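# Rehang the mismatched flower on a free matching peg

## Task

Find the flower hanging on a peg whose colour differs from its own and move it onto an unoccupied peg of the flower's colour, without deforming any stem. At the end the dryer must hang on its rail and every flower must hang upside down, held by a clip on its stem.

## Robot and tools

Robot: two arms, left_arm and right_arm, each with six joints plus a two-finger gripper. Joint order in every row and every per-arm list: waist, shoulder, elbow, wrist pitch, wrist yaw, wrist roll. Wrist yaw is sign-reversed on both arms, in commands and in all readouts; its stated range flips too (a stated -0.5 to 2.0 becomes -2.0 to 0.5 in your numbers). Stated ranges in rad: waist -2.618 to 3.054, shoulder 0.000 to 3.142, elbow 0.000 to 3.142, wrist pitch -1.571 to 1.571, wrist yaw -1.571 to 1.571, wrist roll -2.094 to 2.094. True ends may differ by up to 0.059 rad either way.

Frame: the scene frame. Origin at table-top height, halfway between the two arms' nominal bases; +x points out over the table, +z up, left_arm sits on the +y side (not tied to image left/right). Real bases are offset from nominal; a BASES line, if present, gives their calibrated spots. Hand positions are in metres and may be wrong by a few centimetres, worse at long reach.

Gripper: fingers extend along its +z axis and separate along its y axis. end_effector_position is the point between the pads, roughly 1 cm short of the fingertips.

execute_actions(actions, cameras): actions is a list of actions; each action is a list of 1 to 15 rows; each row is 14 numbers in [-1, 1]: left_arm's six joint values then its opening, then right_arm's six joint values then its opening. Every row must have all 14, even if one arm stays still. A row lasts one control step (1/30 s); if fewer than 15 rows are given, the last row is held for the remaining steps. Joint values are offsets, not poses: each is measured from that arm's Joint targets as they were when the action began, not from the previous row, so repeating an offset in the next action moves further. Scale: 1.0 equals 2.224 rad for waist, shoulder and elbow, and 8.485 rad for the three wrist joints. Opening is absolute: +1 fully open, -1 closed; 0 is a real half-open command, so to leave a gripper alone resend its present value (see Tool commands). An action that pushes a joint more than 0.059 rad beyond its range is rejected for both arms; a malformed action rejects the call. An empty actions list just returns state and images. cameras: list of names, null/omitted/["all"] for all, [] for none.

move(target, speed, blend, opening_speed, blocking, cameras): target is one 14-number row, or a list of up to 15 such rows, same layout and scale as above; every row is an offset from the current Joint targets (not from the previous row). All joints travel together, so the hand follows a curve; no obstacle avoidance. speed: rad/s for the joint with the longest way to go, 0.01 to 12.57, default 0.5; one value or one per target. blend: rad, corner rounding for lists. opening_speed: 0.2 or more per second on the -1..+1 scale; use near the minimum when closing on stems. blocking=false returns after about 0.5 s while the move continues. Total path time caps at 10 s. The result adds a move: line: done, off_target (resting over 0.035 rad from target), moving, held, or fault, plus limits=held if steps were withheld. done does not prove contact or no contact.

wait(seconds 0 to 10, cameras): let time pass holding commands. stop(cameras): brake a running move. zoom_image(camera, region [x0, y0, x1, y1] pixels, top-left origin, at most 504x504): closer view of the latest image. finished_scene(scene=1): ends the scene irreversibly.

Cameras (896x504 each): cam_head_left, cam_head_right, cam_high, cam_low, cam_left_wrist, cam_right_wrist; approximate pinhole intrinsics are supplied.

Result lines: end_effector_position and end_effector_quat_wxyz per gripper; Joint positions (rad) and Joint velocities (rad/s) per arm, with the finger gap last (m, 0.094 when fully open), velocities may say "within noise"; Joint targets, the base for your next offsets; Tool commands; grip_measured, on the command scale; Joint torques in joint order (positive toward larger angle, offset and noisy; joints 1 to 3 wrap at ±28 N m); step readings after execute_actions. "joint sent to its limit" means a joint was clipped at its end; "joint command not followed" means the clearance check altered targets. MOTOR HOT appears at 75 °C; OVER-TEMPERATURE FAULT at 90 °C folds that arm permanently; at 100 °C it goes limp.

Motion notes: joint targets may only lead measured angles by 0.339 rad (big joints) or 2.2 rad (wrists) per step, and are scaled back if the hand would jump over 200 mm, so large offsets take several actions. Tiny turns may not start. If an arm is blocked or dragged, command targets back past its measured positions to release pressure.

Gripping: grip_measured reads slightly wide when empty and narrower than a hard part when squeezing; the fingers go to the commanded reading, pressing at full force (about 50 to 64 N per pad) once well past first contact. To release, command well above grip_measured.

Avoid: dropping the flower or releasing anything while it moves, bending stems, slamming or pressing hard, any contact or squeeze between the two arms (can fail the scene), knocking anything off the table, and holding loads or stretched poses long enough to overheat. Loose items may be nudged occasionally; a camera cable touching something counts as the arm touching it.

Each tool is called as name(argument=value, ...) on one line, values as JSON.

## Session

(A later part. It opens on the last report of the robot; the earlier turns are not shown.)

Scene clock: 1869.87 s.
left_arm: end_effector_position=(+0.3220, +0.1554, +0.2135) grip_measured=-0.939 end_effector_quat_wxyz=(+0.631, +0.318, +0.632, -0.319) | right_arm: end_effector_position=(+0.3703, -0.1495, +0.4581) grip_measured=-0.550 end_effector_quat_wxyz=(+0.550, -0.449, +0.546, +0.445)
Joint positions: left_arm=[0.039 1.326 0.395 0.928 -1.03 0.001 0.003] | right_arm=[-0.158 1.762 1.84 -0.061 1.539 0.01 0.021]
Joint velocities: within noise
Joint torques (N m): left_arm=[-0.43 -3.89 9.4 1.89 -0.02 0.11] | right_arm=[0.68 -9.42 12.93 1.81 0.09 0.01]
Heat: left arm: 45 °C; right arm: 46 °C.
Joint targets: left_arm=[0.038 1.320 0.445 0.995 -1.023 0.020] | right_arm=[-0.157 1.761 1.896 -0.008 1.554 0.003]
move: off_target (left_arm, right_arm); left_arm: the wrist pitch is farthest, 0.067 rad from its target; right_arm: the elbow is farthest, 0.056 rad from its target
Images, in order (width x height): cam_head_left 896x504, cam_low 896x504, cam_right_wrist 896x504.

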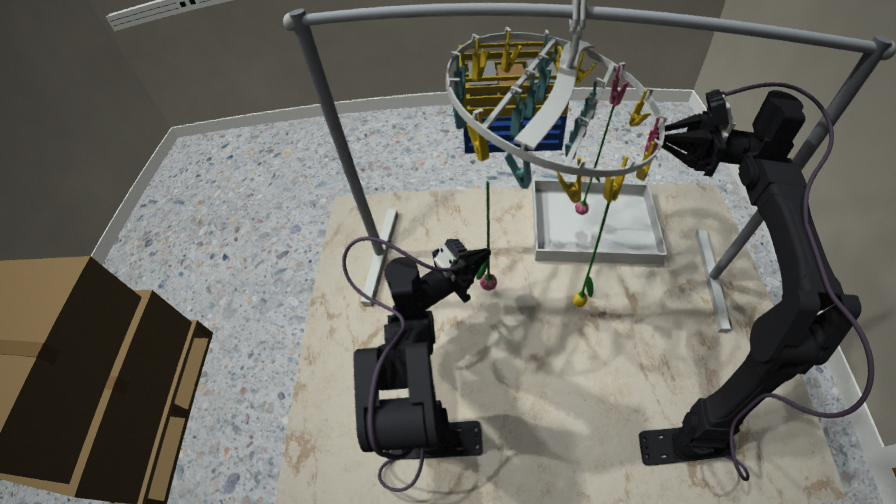

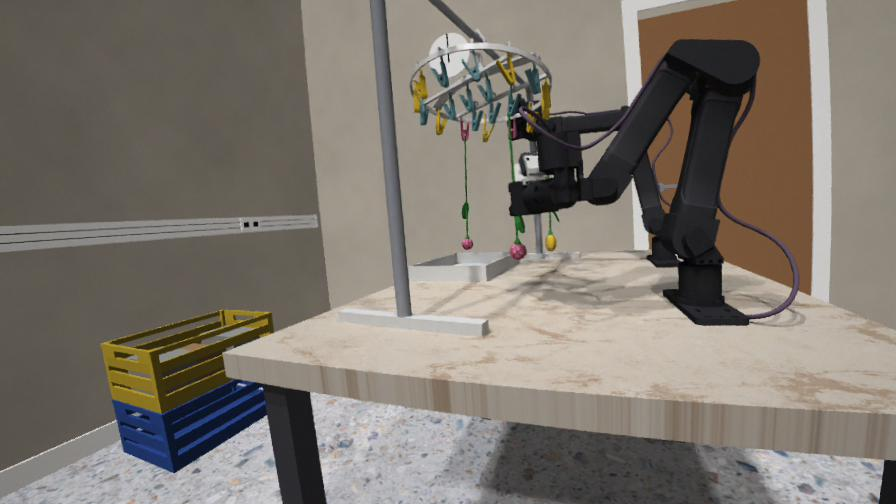

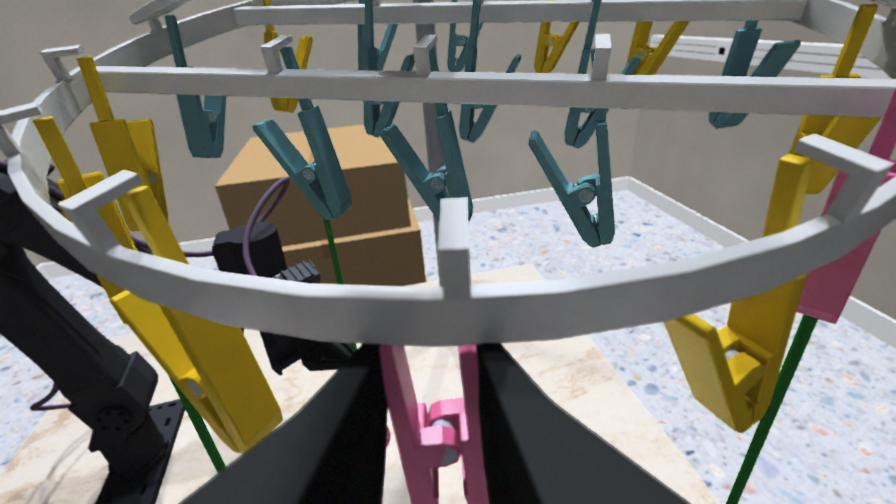

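move(target=[[0,0.0719,-0.0594,0.0274,0,0,-0.98, 0,0,0,0,0,0,-0.8],[-0.3170,0.2860,0.2478,0.0006,0.0642,0,-0.98, 0,0,0,0,0,0,-0.8]], speed=0.25, blend=0.03, cameras=["cam_right_wrist","cam_head_left","cam_left_wrist","cam_head_right","cam_low"])

Scene clock: 1953.20 s.
left_arm: end_effector_position=(+0.3809, -0.0937, +0.1934) grip_measured=-0.939 end_effector_quat_wxyz=(+0.612, +0.372, +0.592, -0.371) | right_arm: end_effector_position=(+0.3703, -0.1495, +0.4581) grip_measured=-0.551 end_effector_quat_wxyz=(+0.550, -0.449, +0.546, +0.445)
Joint positions: left_arm=[-0.665 1.956 0.946 1.037 -0.498 0.004 0.003] | right_arm=[-0.158 1.762 1.84 -0.061 1.539 0.01 0.021]
Joint velocities: within noise
Joint torques (N m): left_arm=[0.01 -9.26 9.39 1.2 0.11 0.04] | right_arm=[0.66 -9.4 12.94 1.81 0.09 0.01]
Heat: left arm: 44 °C; right arm: 49 °C.
Joint targets: left_arm=[-0.667 1.956 0.996 1.001 -0.478 0.020] | right_arm=[-0.157 1.761 1.896 -0.008 1.554 0.003]
move: off_target (left_arm, right_arm); left_arm: the elbow is farthest, 0.050 rad from its target; right_arm: the elbow is farthest, 0.056 rad from its target
Images, in order (width x height): cam_head_left 896x504, cam_head_right 896x504, cam_low 896x504, cam_left_wrist 896x504, cam_right_wrist 896x504.

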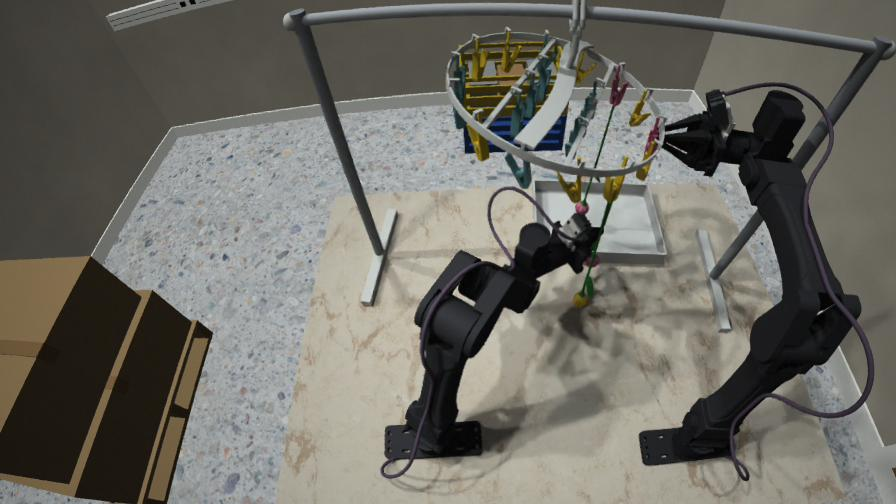

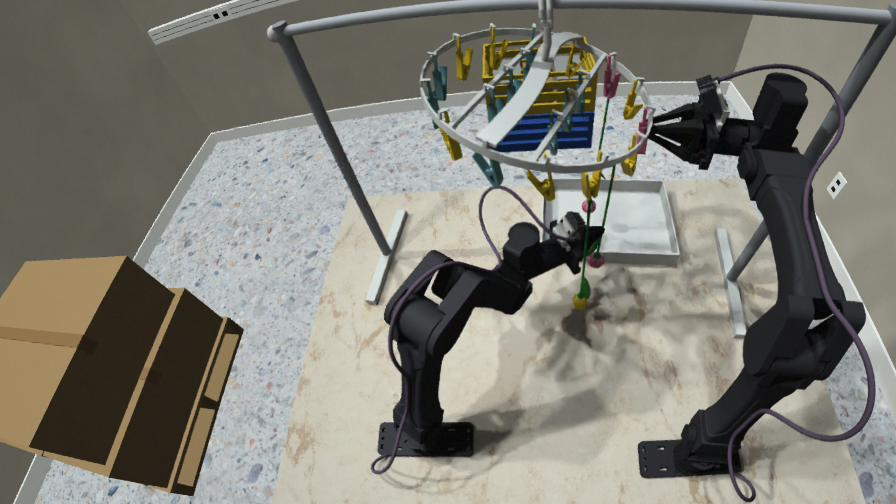

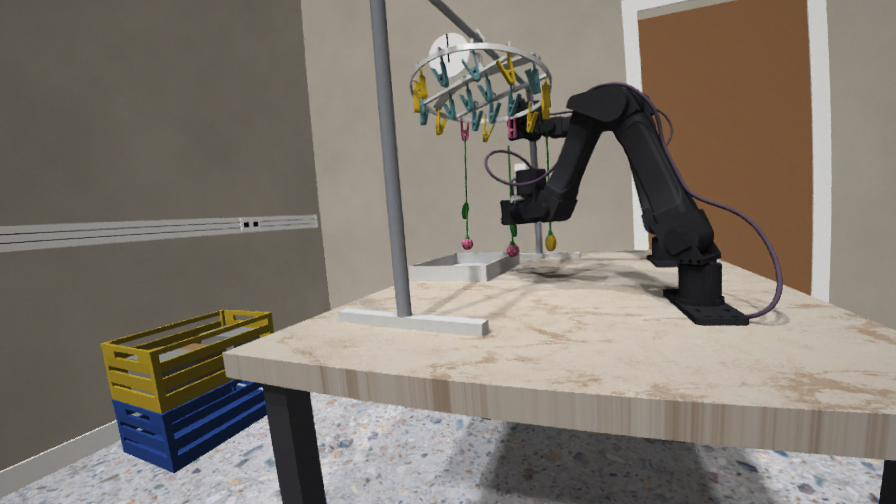

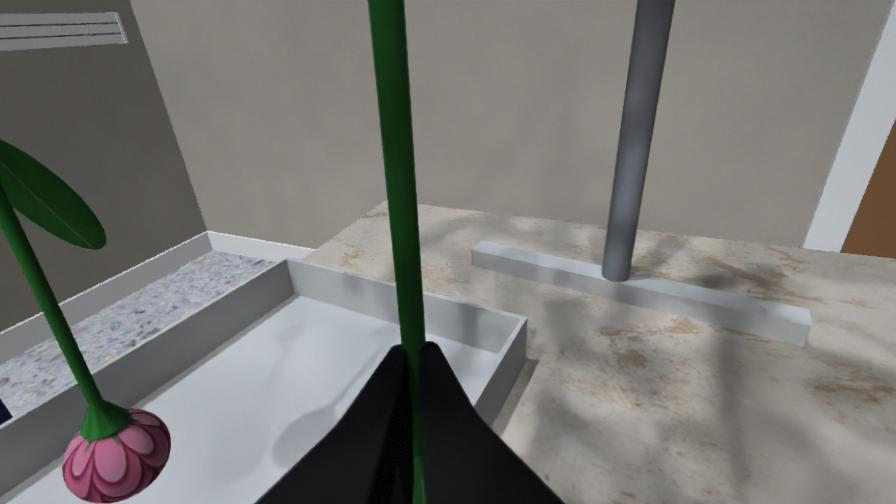

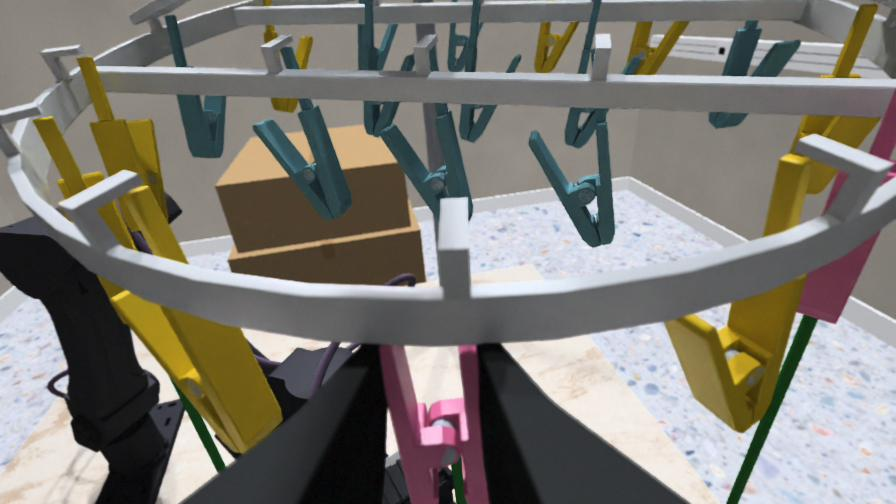

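zoom_image(camera="cam_right_wrist", region=[360, 340, 560, 504])

zoom_image(camera="cam_head_left", region=[540, 90, 700, 320])

Scaled by 2.520 from the camera's 896x504 image, which has a finer 1280x720 frame.

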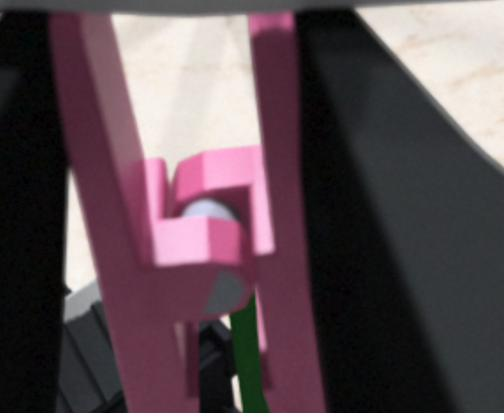

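Scaled by 2.191 from the camera's 896x504 image, which has a finer 1280x720 frame.

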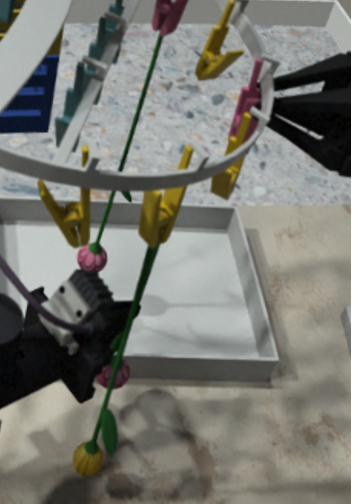

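zoom_image(camera="cam_right_wrist", region=[430, 440, 494, 504])

Scaled by 7.875 from the camera's 896x504 image, which has a finer 1280x720 frame.

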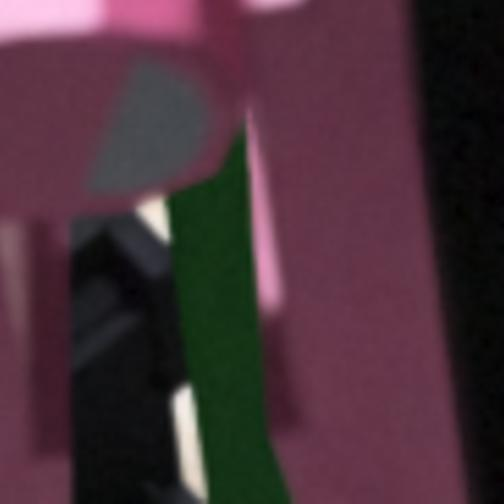

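move(target=[-0.02496,0.0171,0.0160,0,0.00654,0,-0.98, 0,0,0,0,0,0,-0.8], speed=0.05, cameras=["cam_right_wrist","cam_left_wrist"])

zoom_image(camera="cam_right_wrist", region=[410, 424, 490, 504])

Scene clock: 2034.23 s.
left_arm: end_effector_position=(+0.3744, -0.1167, +0.1891) grip_measured=-0.939 end_effector_quat_wxyz=(+0.611, +0.373, +0.591, -0.372) | right_arm: end_effector_position=(+0.3703, -0.1495, +0.4581) grip_measured=-0.551 end_effector_quat_wxyz=(+0.550, -0.449, +0.546, +0.445)
Joint positions: left_arm=[-0.723 1.993 0.981 1.037 -0.443 0.006 0.003] | right_arm=[-0.158 1.762 1.84 -0.061 1.539 0.01 0.021]
Joint velocities: within noise
Joint torques (N m): left_arm=[-0.35 -9.77 9.28 1.2 0.13 0.08] | right_arm=[0.68 -9.4 12.93 1.81 0.09 0.01]
Heat: left arm: 44 °C; right arm: 51 °C.
Joint targets: left_arm=[-0.722 1.994 1.032 1.001 -0.423 0.020] | right_arm=[-0.157 1.761 1.896 -0.008 1.554 0.003]
move: off_target (left_arm, right_arm); left_arm: the elbow is farthest, 0.050 rad from its target; right_arm: the elbow is farthest, 0.056 rad from its target
Images, in order (width x height): cam_left_wrist 896x504, cam_right_wrist 896x504.

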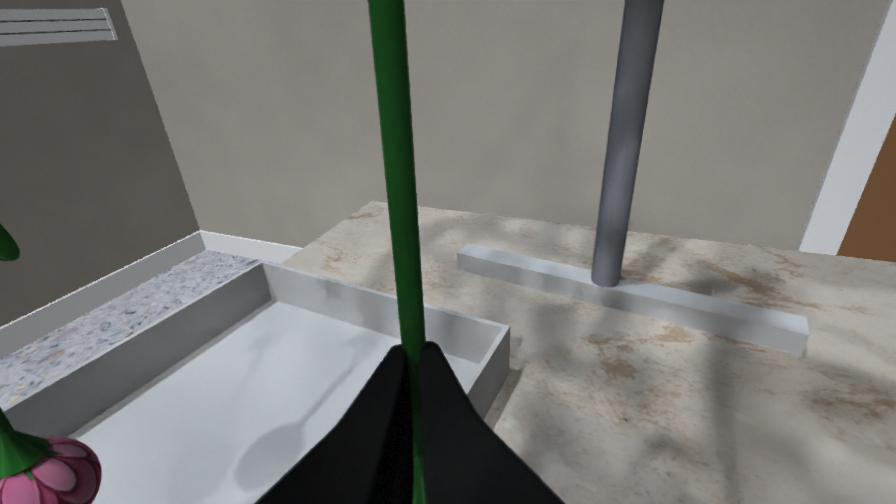

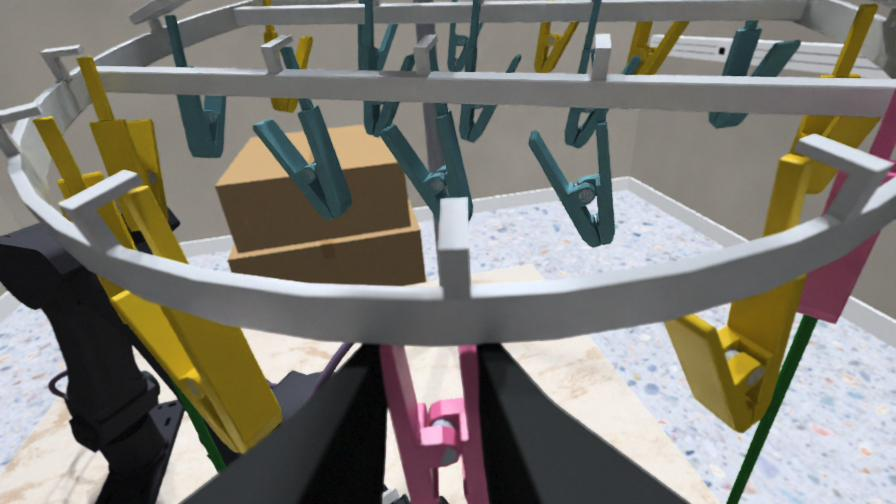

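Scaled by 6.300 from the camera's 896x504 image, which has a finer 1280x720 frame.

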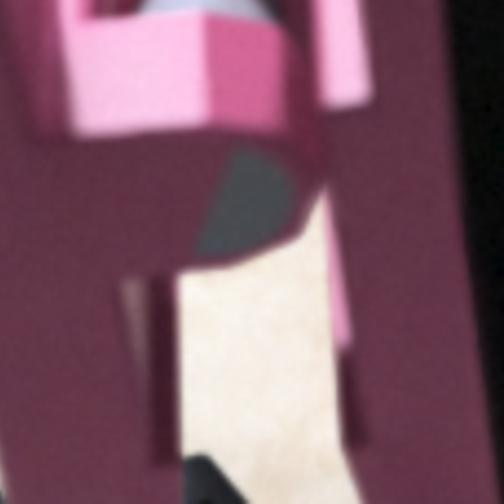

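move(target=[-0.01416,0.00827,0.0134,-0.0013,0.00371,0,-0.98, 0,0,0,0,0,0,-0.8], speed=0.05, cameras=["cam_right_wrist","cam_left_wrist","cam_head_left","cam_head_right","cam_low"])

zoom_image(camera="cam_low", region=[480, 80, 580, 270])

zoom_image(camera="cam_head_right", region=[560, 60, 720, 300])

Scene clock: 2055.33 s.
left_arm: end_effector_position=(+0.3716, -0.1303, +0.1891) grip_measured=-0.939 end_effector_quat_wxyz=(+0.611, +0.373, +0.591, -0.372) | right_arm: end_effector_position=(+0.3703, -0.1495, +0.4581) grip_measured=-0.551 end_effector_quat_wxyz=(+0.550, -0.449, +0.546, +0.445)
Joint positions: left_arm=[-0.756 2.012 1.01 1.026 -0.41 0.006 0.003] | right_arm=[-0.158 1.762 1.84 -0.061 1.539 0.01 0.021]
Joint velocities: within noise
Joint torques (N m): left_arm=[-0.47 -9.54 9.35 1.22 0.13 0.05] | right_arm=[0.66 -9.42 12.93 1.81 0.1 0.01]
Heat: left arm: 44 °C; right arm: 51 °C.
Joint targets: left_arm=[-0.754 2.012 1.062 0.990 -0.391 0.020] | right_arm=[-0.157 1.761 1.896 -0.008 1.554 0.003]
move: off_target (left_arm, right_arm); left_arm: the elbow is farthest, 0.052 rad from its target; right_arm: the elbow is farthest, 0.056 rad from its target
Images, in order (width x height): cam_head_left 896x504, cam_head_right 896x504, cam_low 896x504, cam_left_wrist 896x504, cam_right_wrist 896x504.

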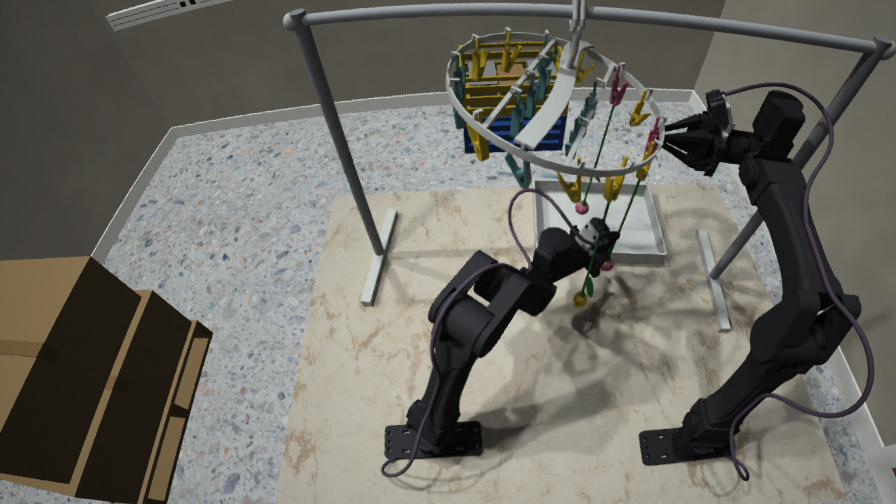

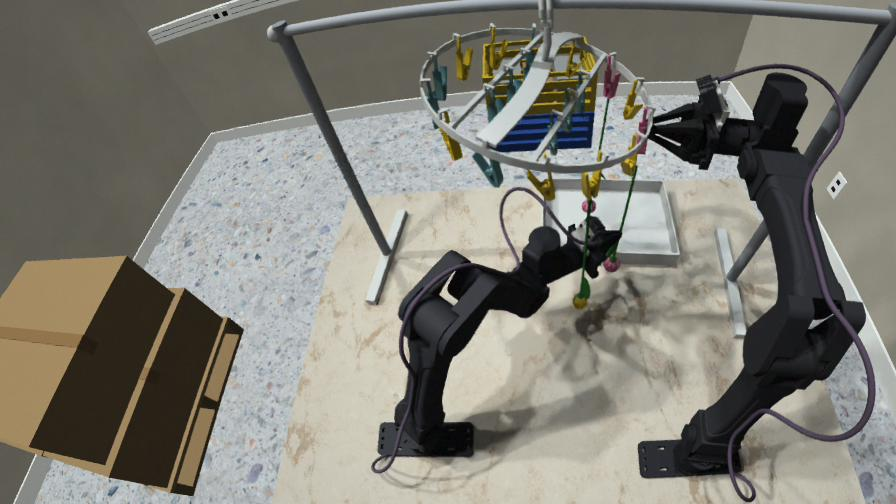

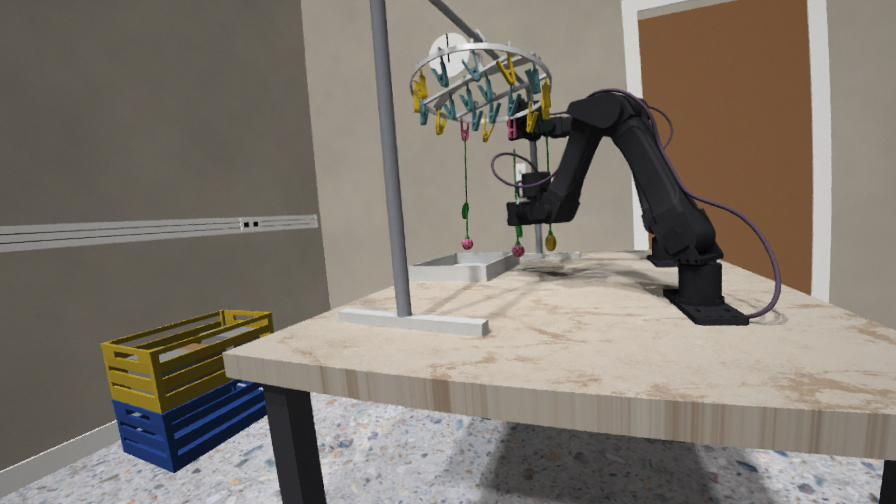

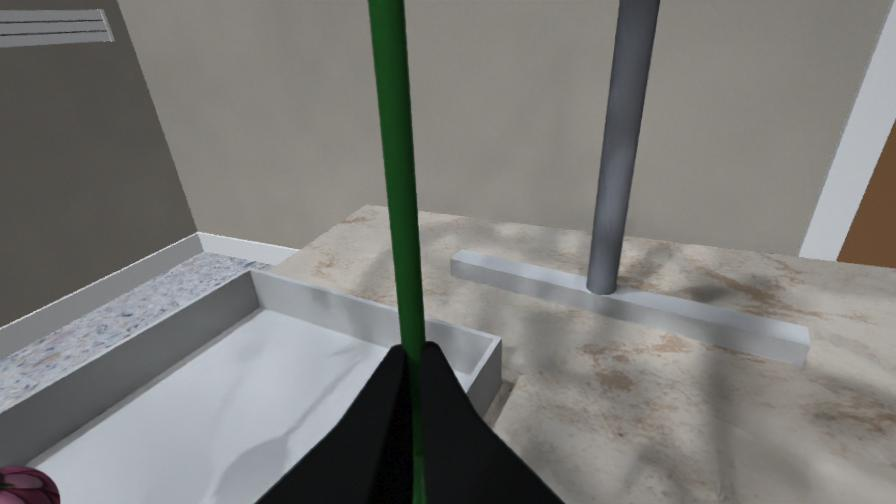

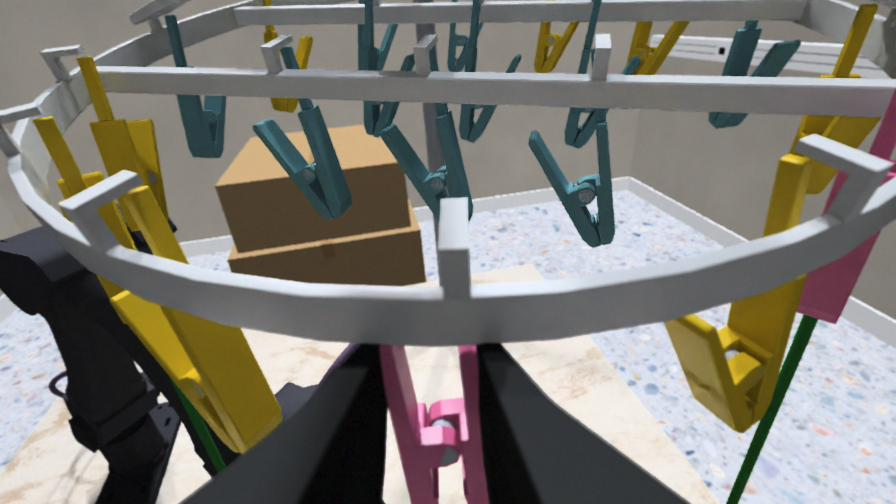

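Scaled by 2.653 from the camera's 896x504 image, which has a finer 1280x720 frame.

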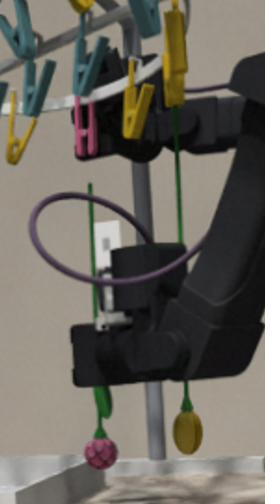

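Scaled by 2.100 from the camera's 896x504 image, which has a finer 1280x720 frame.

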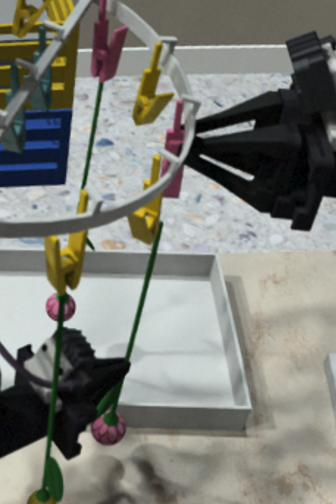

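zoom_image(camera="cam_low", region=[496, 108, 536, 168])

zoom_image(camera="cam_head_right", region=[600, 90, 680, 190])

zoom_image(camera="cam_head_left", region=[600, 90, 700, 210])

Scaled by 8.400 from the camera's 896x504 image, which has a finer 1280x720 frame.

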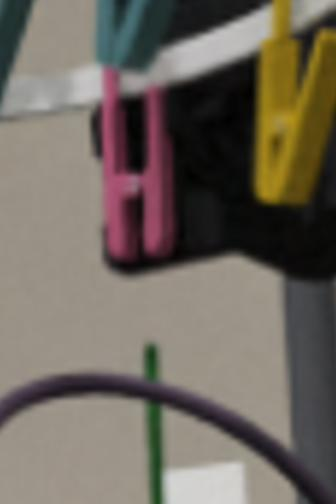

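Scaled by 5.040 from the camera's 896x504 image, which has a finer 1280x720 frame.

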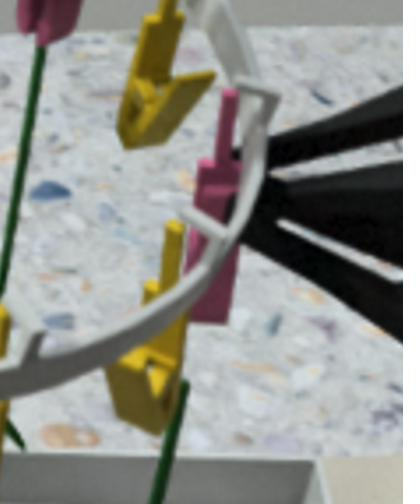

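Scaled by 4.200 from the camera's 896x504 image, which has a finer 1280x720 frame.

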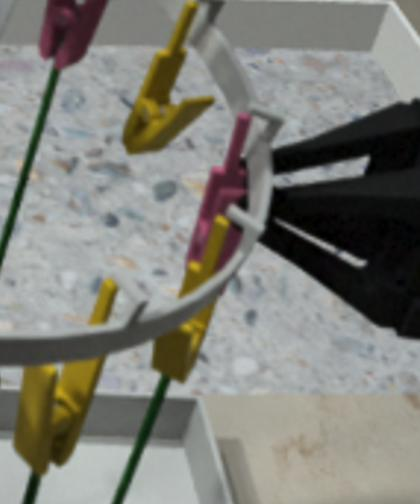

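move(target=[0,-0.0306,0.0117,-0.0099,0,0,-0.98, 0,0,0,0,0,0,-0.8], speed=0.04, cameras=["cam_right_wrist","cam_low","cam_head_right"])

zoom_image(camera="cam_low", region=[496, 108, 536, 168])

zoom_image(camera="cam_right_wrist", region=[410, 424, 490, 504])

zoom_image(camera="cam_head_right", region=[600, 90, 680, 190])

Scene clock: 2136.47 s.
left_arm: end_effector_position=(+0.3748, -0.1316, +0.1909) grip_measured=-0.939 end_effector_quat_wxyz=(+0.598, +0.374, +0.605, -0.369) | right_arm: end_effector_position=(+0.3703, -0.1495, +0.4581) grip_measured=-0.551 end_effector_quat_wxyz=(+0.550, -0.449, +0.546, +0.445)
Joint positions: left_arm=[-0.754 1.992 1.036 0.942 -0.409 0.006 0.003] | right_arm=[-0.158 1.762 1.84 -0.061 1.539 0.01 0.021]
Joint velocities: within noise
Joint torques (N m): left_arm=[-0.49 -14.54 9.68 1.18 0.13 0.08] | right_arm=[0.68 -9.4 12.93 1.81 0.09 0.01]
Heat: left arm: 40 °C; right arm: 52 °C.
Joint targets: left_arm=[-0.754 1.944 1.088 0.906 -0.391 0.020] | right_arm=[-0.157 1.761 1.896 -0.008 1.554 0.003]
move: off_target (left_arm, right_arm); left_arm: the elbow is farthest, 0.052 rad from its target; right_arm: the elbow is farthest, 0.056 rad from its target
Images, in order (width x height): cam_head_right 896x504, cam_low 896x504, cam_right_wrist 896x504.

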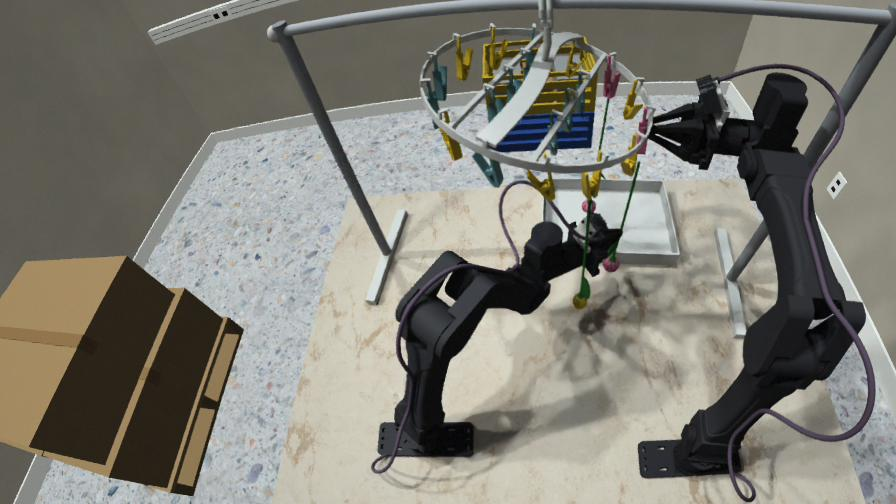

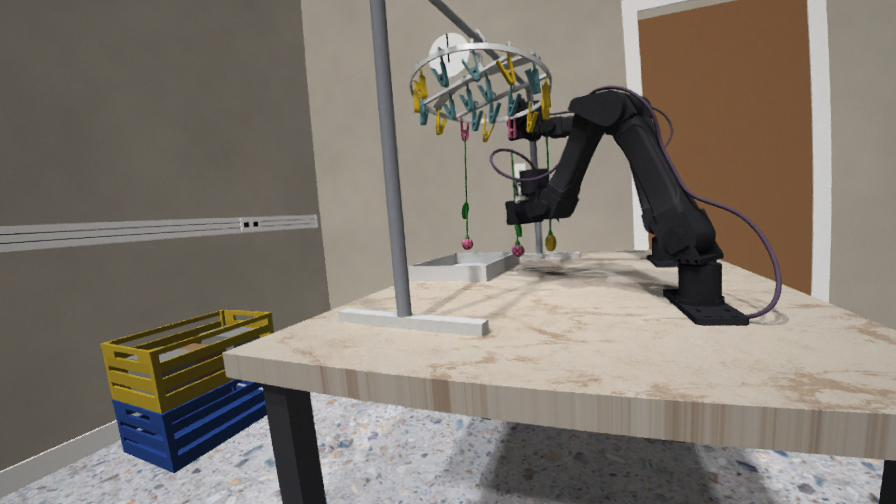

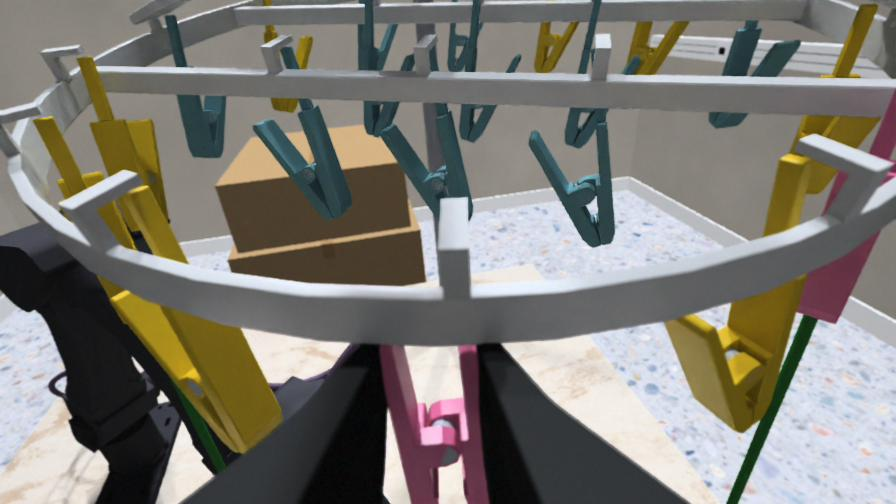

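Scaled by 8.400 from the camera's 896x504 image, which has a finer 1280x720 frame.

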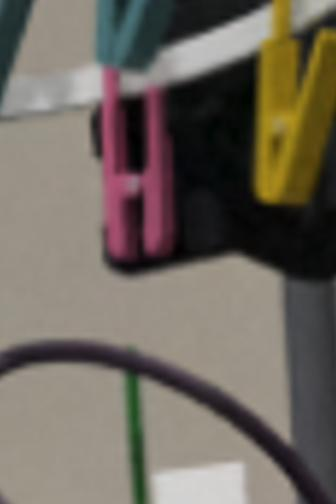

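Scaled by 6.300 from the camera's 896x504 image, which has a finer 1280x720 frame.

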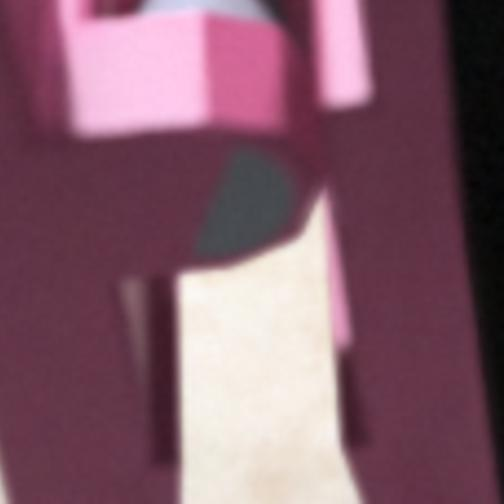

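Scaled by 5.040 from the camera's 896x504 image, which has a finer 1280x720 frame.

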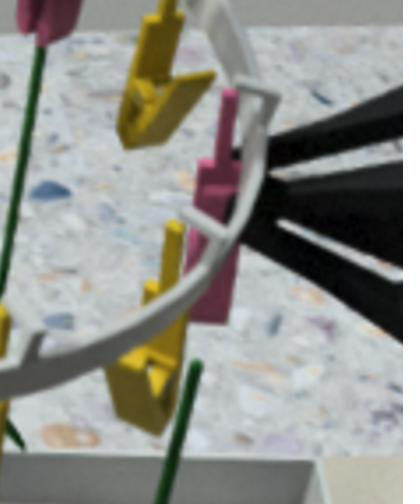

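move(target=[0,-0.012,0,0,0,0,-0.98,0,0,0,0,0,0,-0.8], speed=0.1, cameras=["cam_low","cam_head_right","cam_right_wrist"])

Scene clock: 2165.37 s.
left_arm: end_effector_position=(+0.3731, -0.1302, +0.2052) grip_measured=-0.939 end_effector_quat_wxyz=(+0.607, +0.373, +0.596, -0.370) | right_arm: end_effector_position=(+0.3703, -0.1495, +0.4581) grip_measured=-0.551 end_effector_quat_wxyz=(+0.550, -0.449, +0.546, +0.445)
Joint positions: left_arm=[-0.754 1.964 1.036 0.94 -0.409 0.006 0.003] | right_arm=[-0.158 1.762 1.84 -0.061 1.539 0.01 0.021]
Joint velocities: within noise
Joint torques (N m): left_arm=[-0.54 -14.34 9.8 1.22 0.09 0.07] | right_arm=[0.66 -9.42 12.93 1.81 0.09 0.01]
Heat: left arm: 47 °C; right arm: 52 °C.
Joint targets: left_arm=[-0.754 1.918 1.088 0.906 -0.391 0.020] | right_arm=[-0.157 1.761 1.896 -0.008 1.554 0.003]
move: off_target (left_arm, right_arm); left_arm: the elbow is farthest, 0.052 rad from its target; right_arm: the elbow is farthest, 0.056 rad from its target
Images, in order (width x height): cam_head_right 896x504, cam_low 896x504, cam_right_wrist 896x504.

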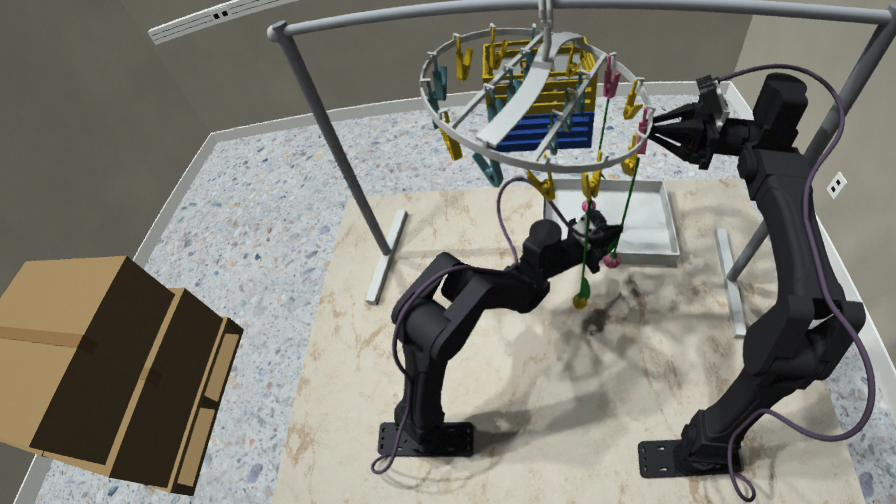

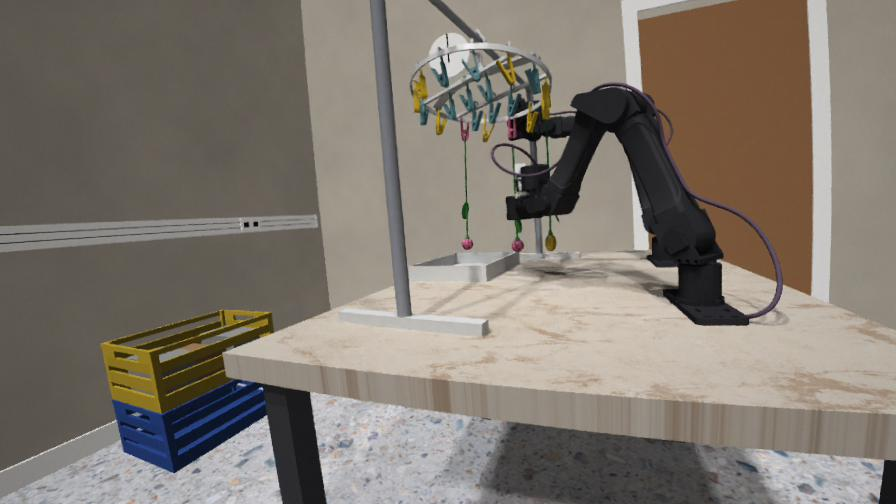

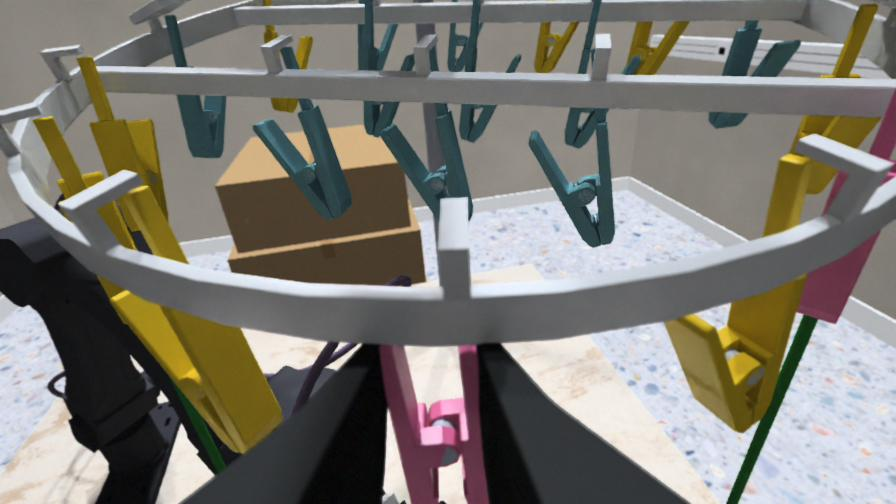

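zoom_image(camera="cam_low", region=[496, 108, 536, 168])

zoom_image(camera="cam_head_right", region=[600, 90, 680, 190])

zoom_image(camera="cam_right_wrist", region=[410, 424, 490, 504])

Scaled by 8.400 from the camera's 896x504 image, which has a finer 1280x720 frame.

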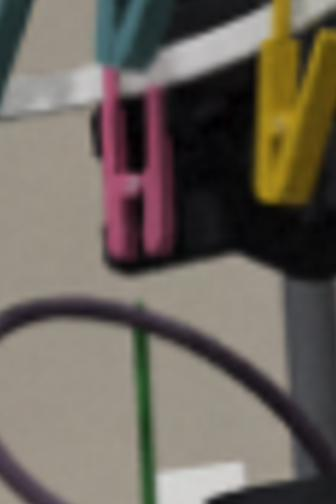

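Scaled by 5.040 from the camera's 896x504 image, which has a finer 1280x720 frame.

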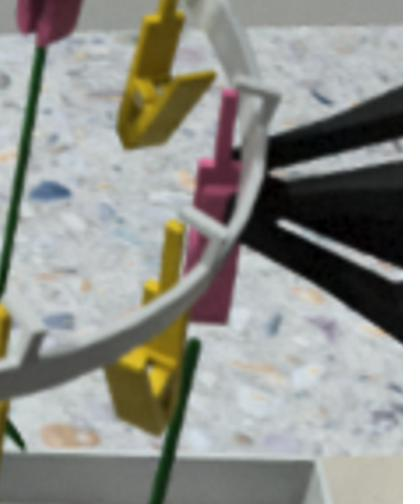

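Scaled by 6.300 from the camera's 896x504 image, which has a finer 1280x720 frame.

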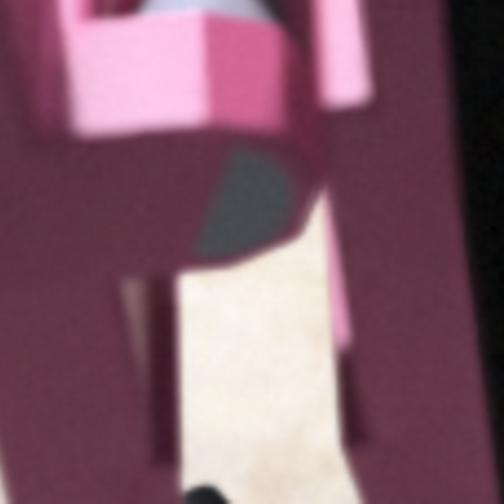

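zoom_image(camera="cam_head_right", region=[620, 110, 660, 170])

execute_actions(actions=[], cameras=["cam_head_left", "cam_high"])

Scaled by 8.400 from the camera's 896x504 image, which has a finer 1280x720 frame.

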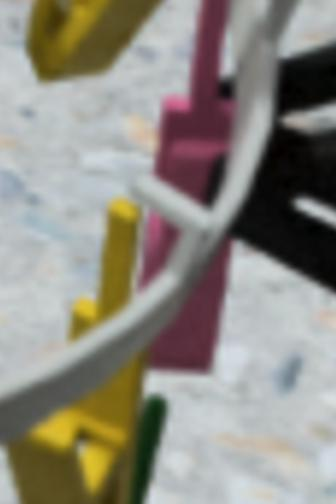

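Scene clock: 2199.63 s.
left_arm: end_effector_position=(+0.3731, -0.1302, +0.2052) grip_measured=-0.939 end_effector_quat_wxyz=(+0.607, +0.373, +0.596, -0.370) | right_arm: end_effector_position=(+0.3703, -0.1495, +0.4581) grip_measured=-0.551 end_effector_quat_wxyz=(+0.550, -0.449, +0.546, +0.445)
Joint positions: left_arm=[-0.754 1.964 1.036 0.94 -0.409 0.006 0.003] | right_arm=[-0.158 1.762 1.84 -0.061 1.539 0.01 0.021]
Joint velocities: within noise
Joint torques (N m): left_arm=[-0.38 -14.11 9.59 1.22 0.13 0.08] | right_arm=[0.66 -9.42 12.94 1.81 0.09 0.01]
Heat: left arm: 49 °C; right arm: 53 °C.
Joint targets: left_arm=[-0.754 1.918 1.088 0.906 -0.391 0.020] | right_arm=[-0.157 1.761 1.896 -0.008 1.554 0.003]
Tool commands: left_gripper/opening=-0.98 right_gripper/opening=-0.8
Images, in order (width x height): cam_head_left 896x504, cam_high 896x504.

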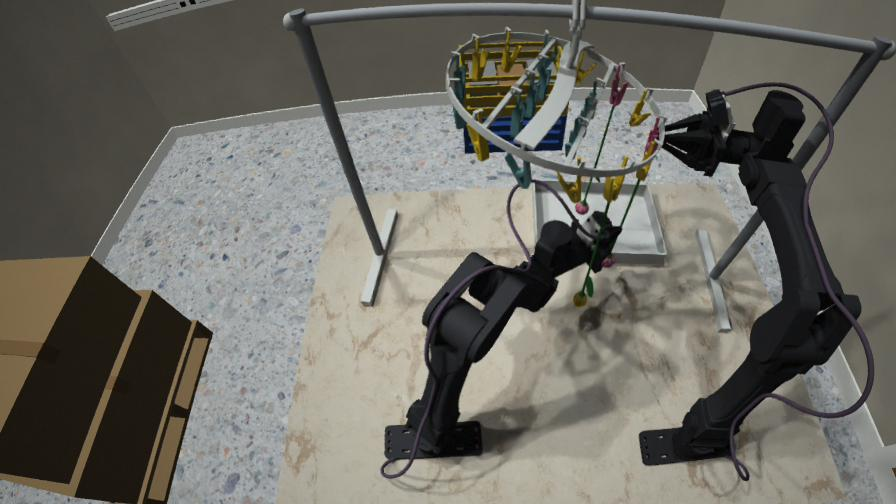

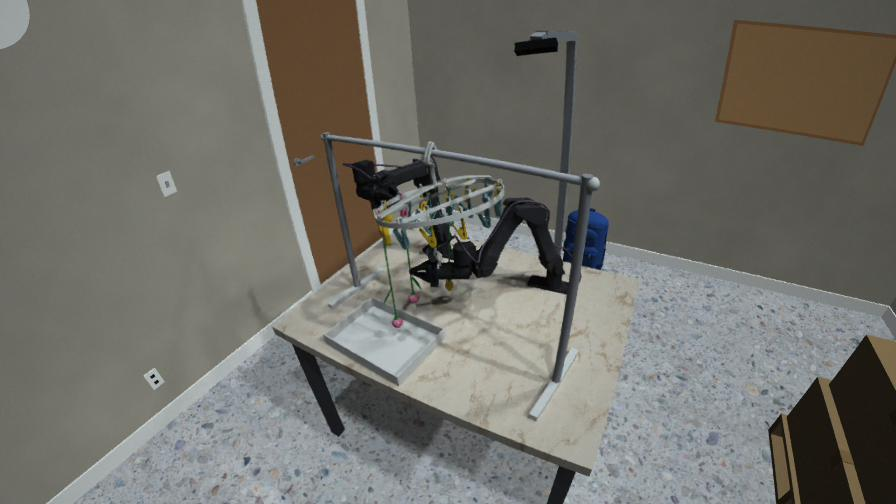

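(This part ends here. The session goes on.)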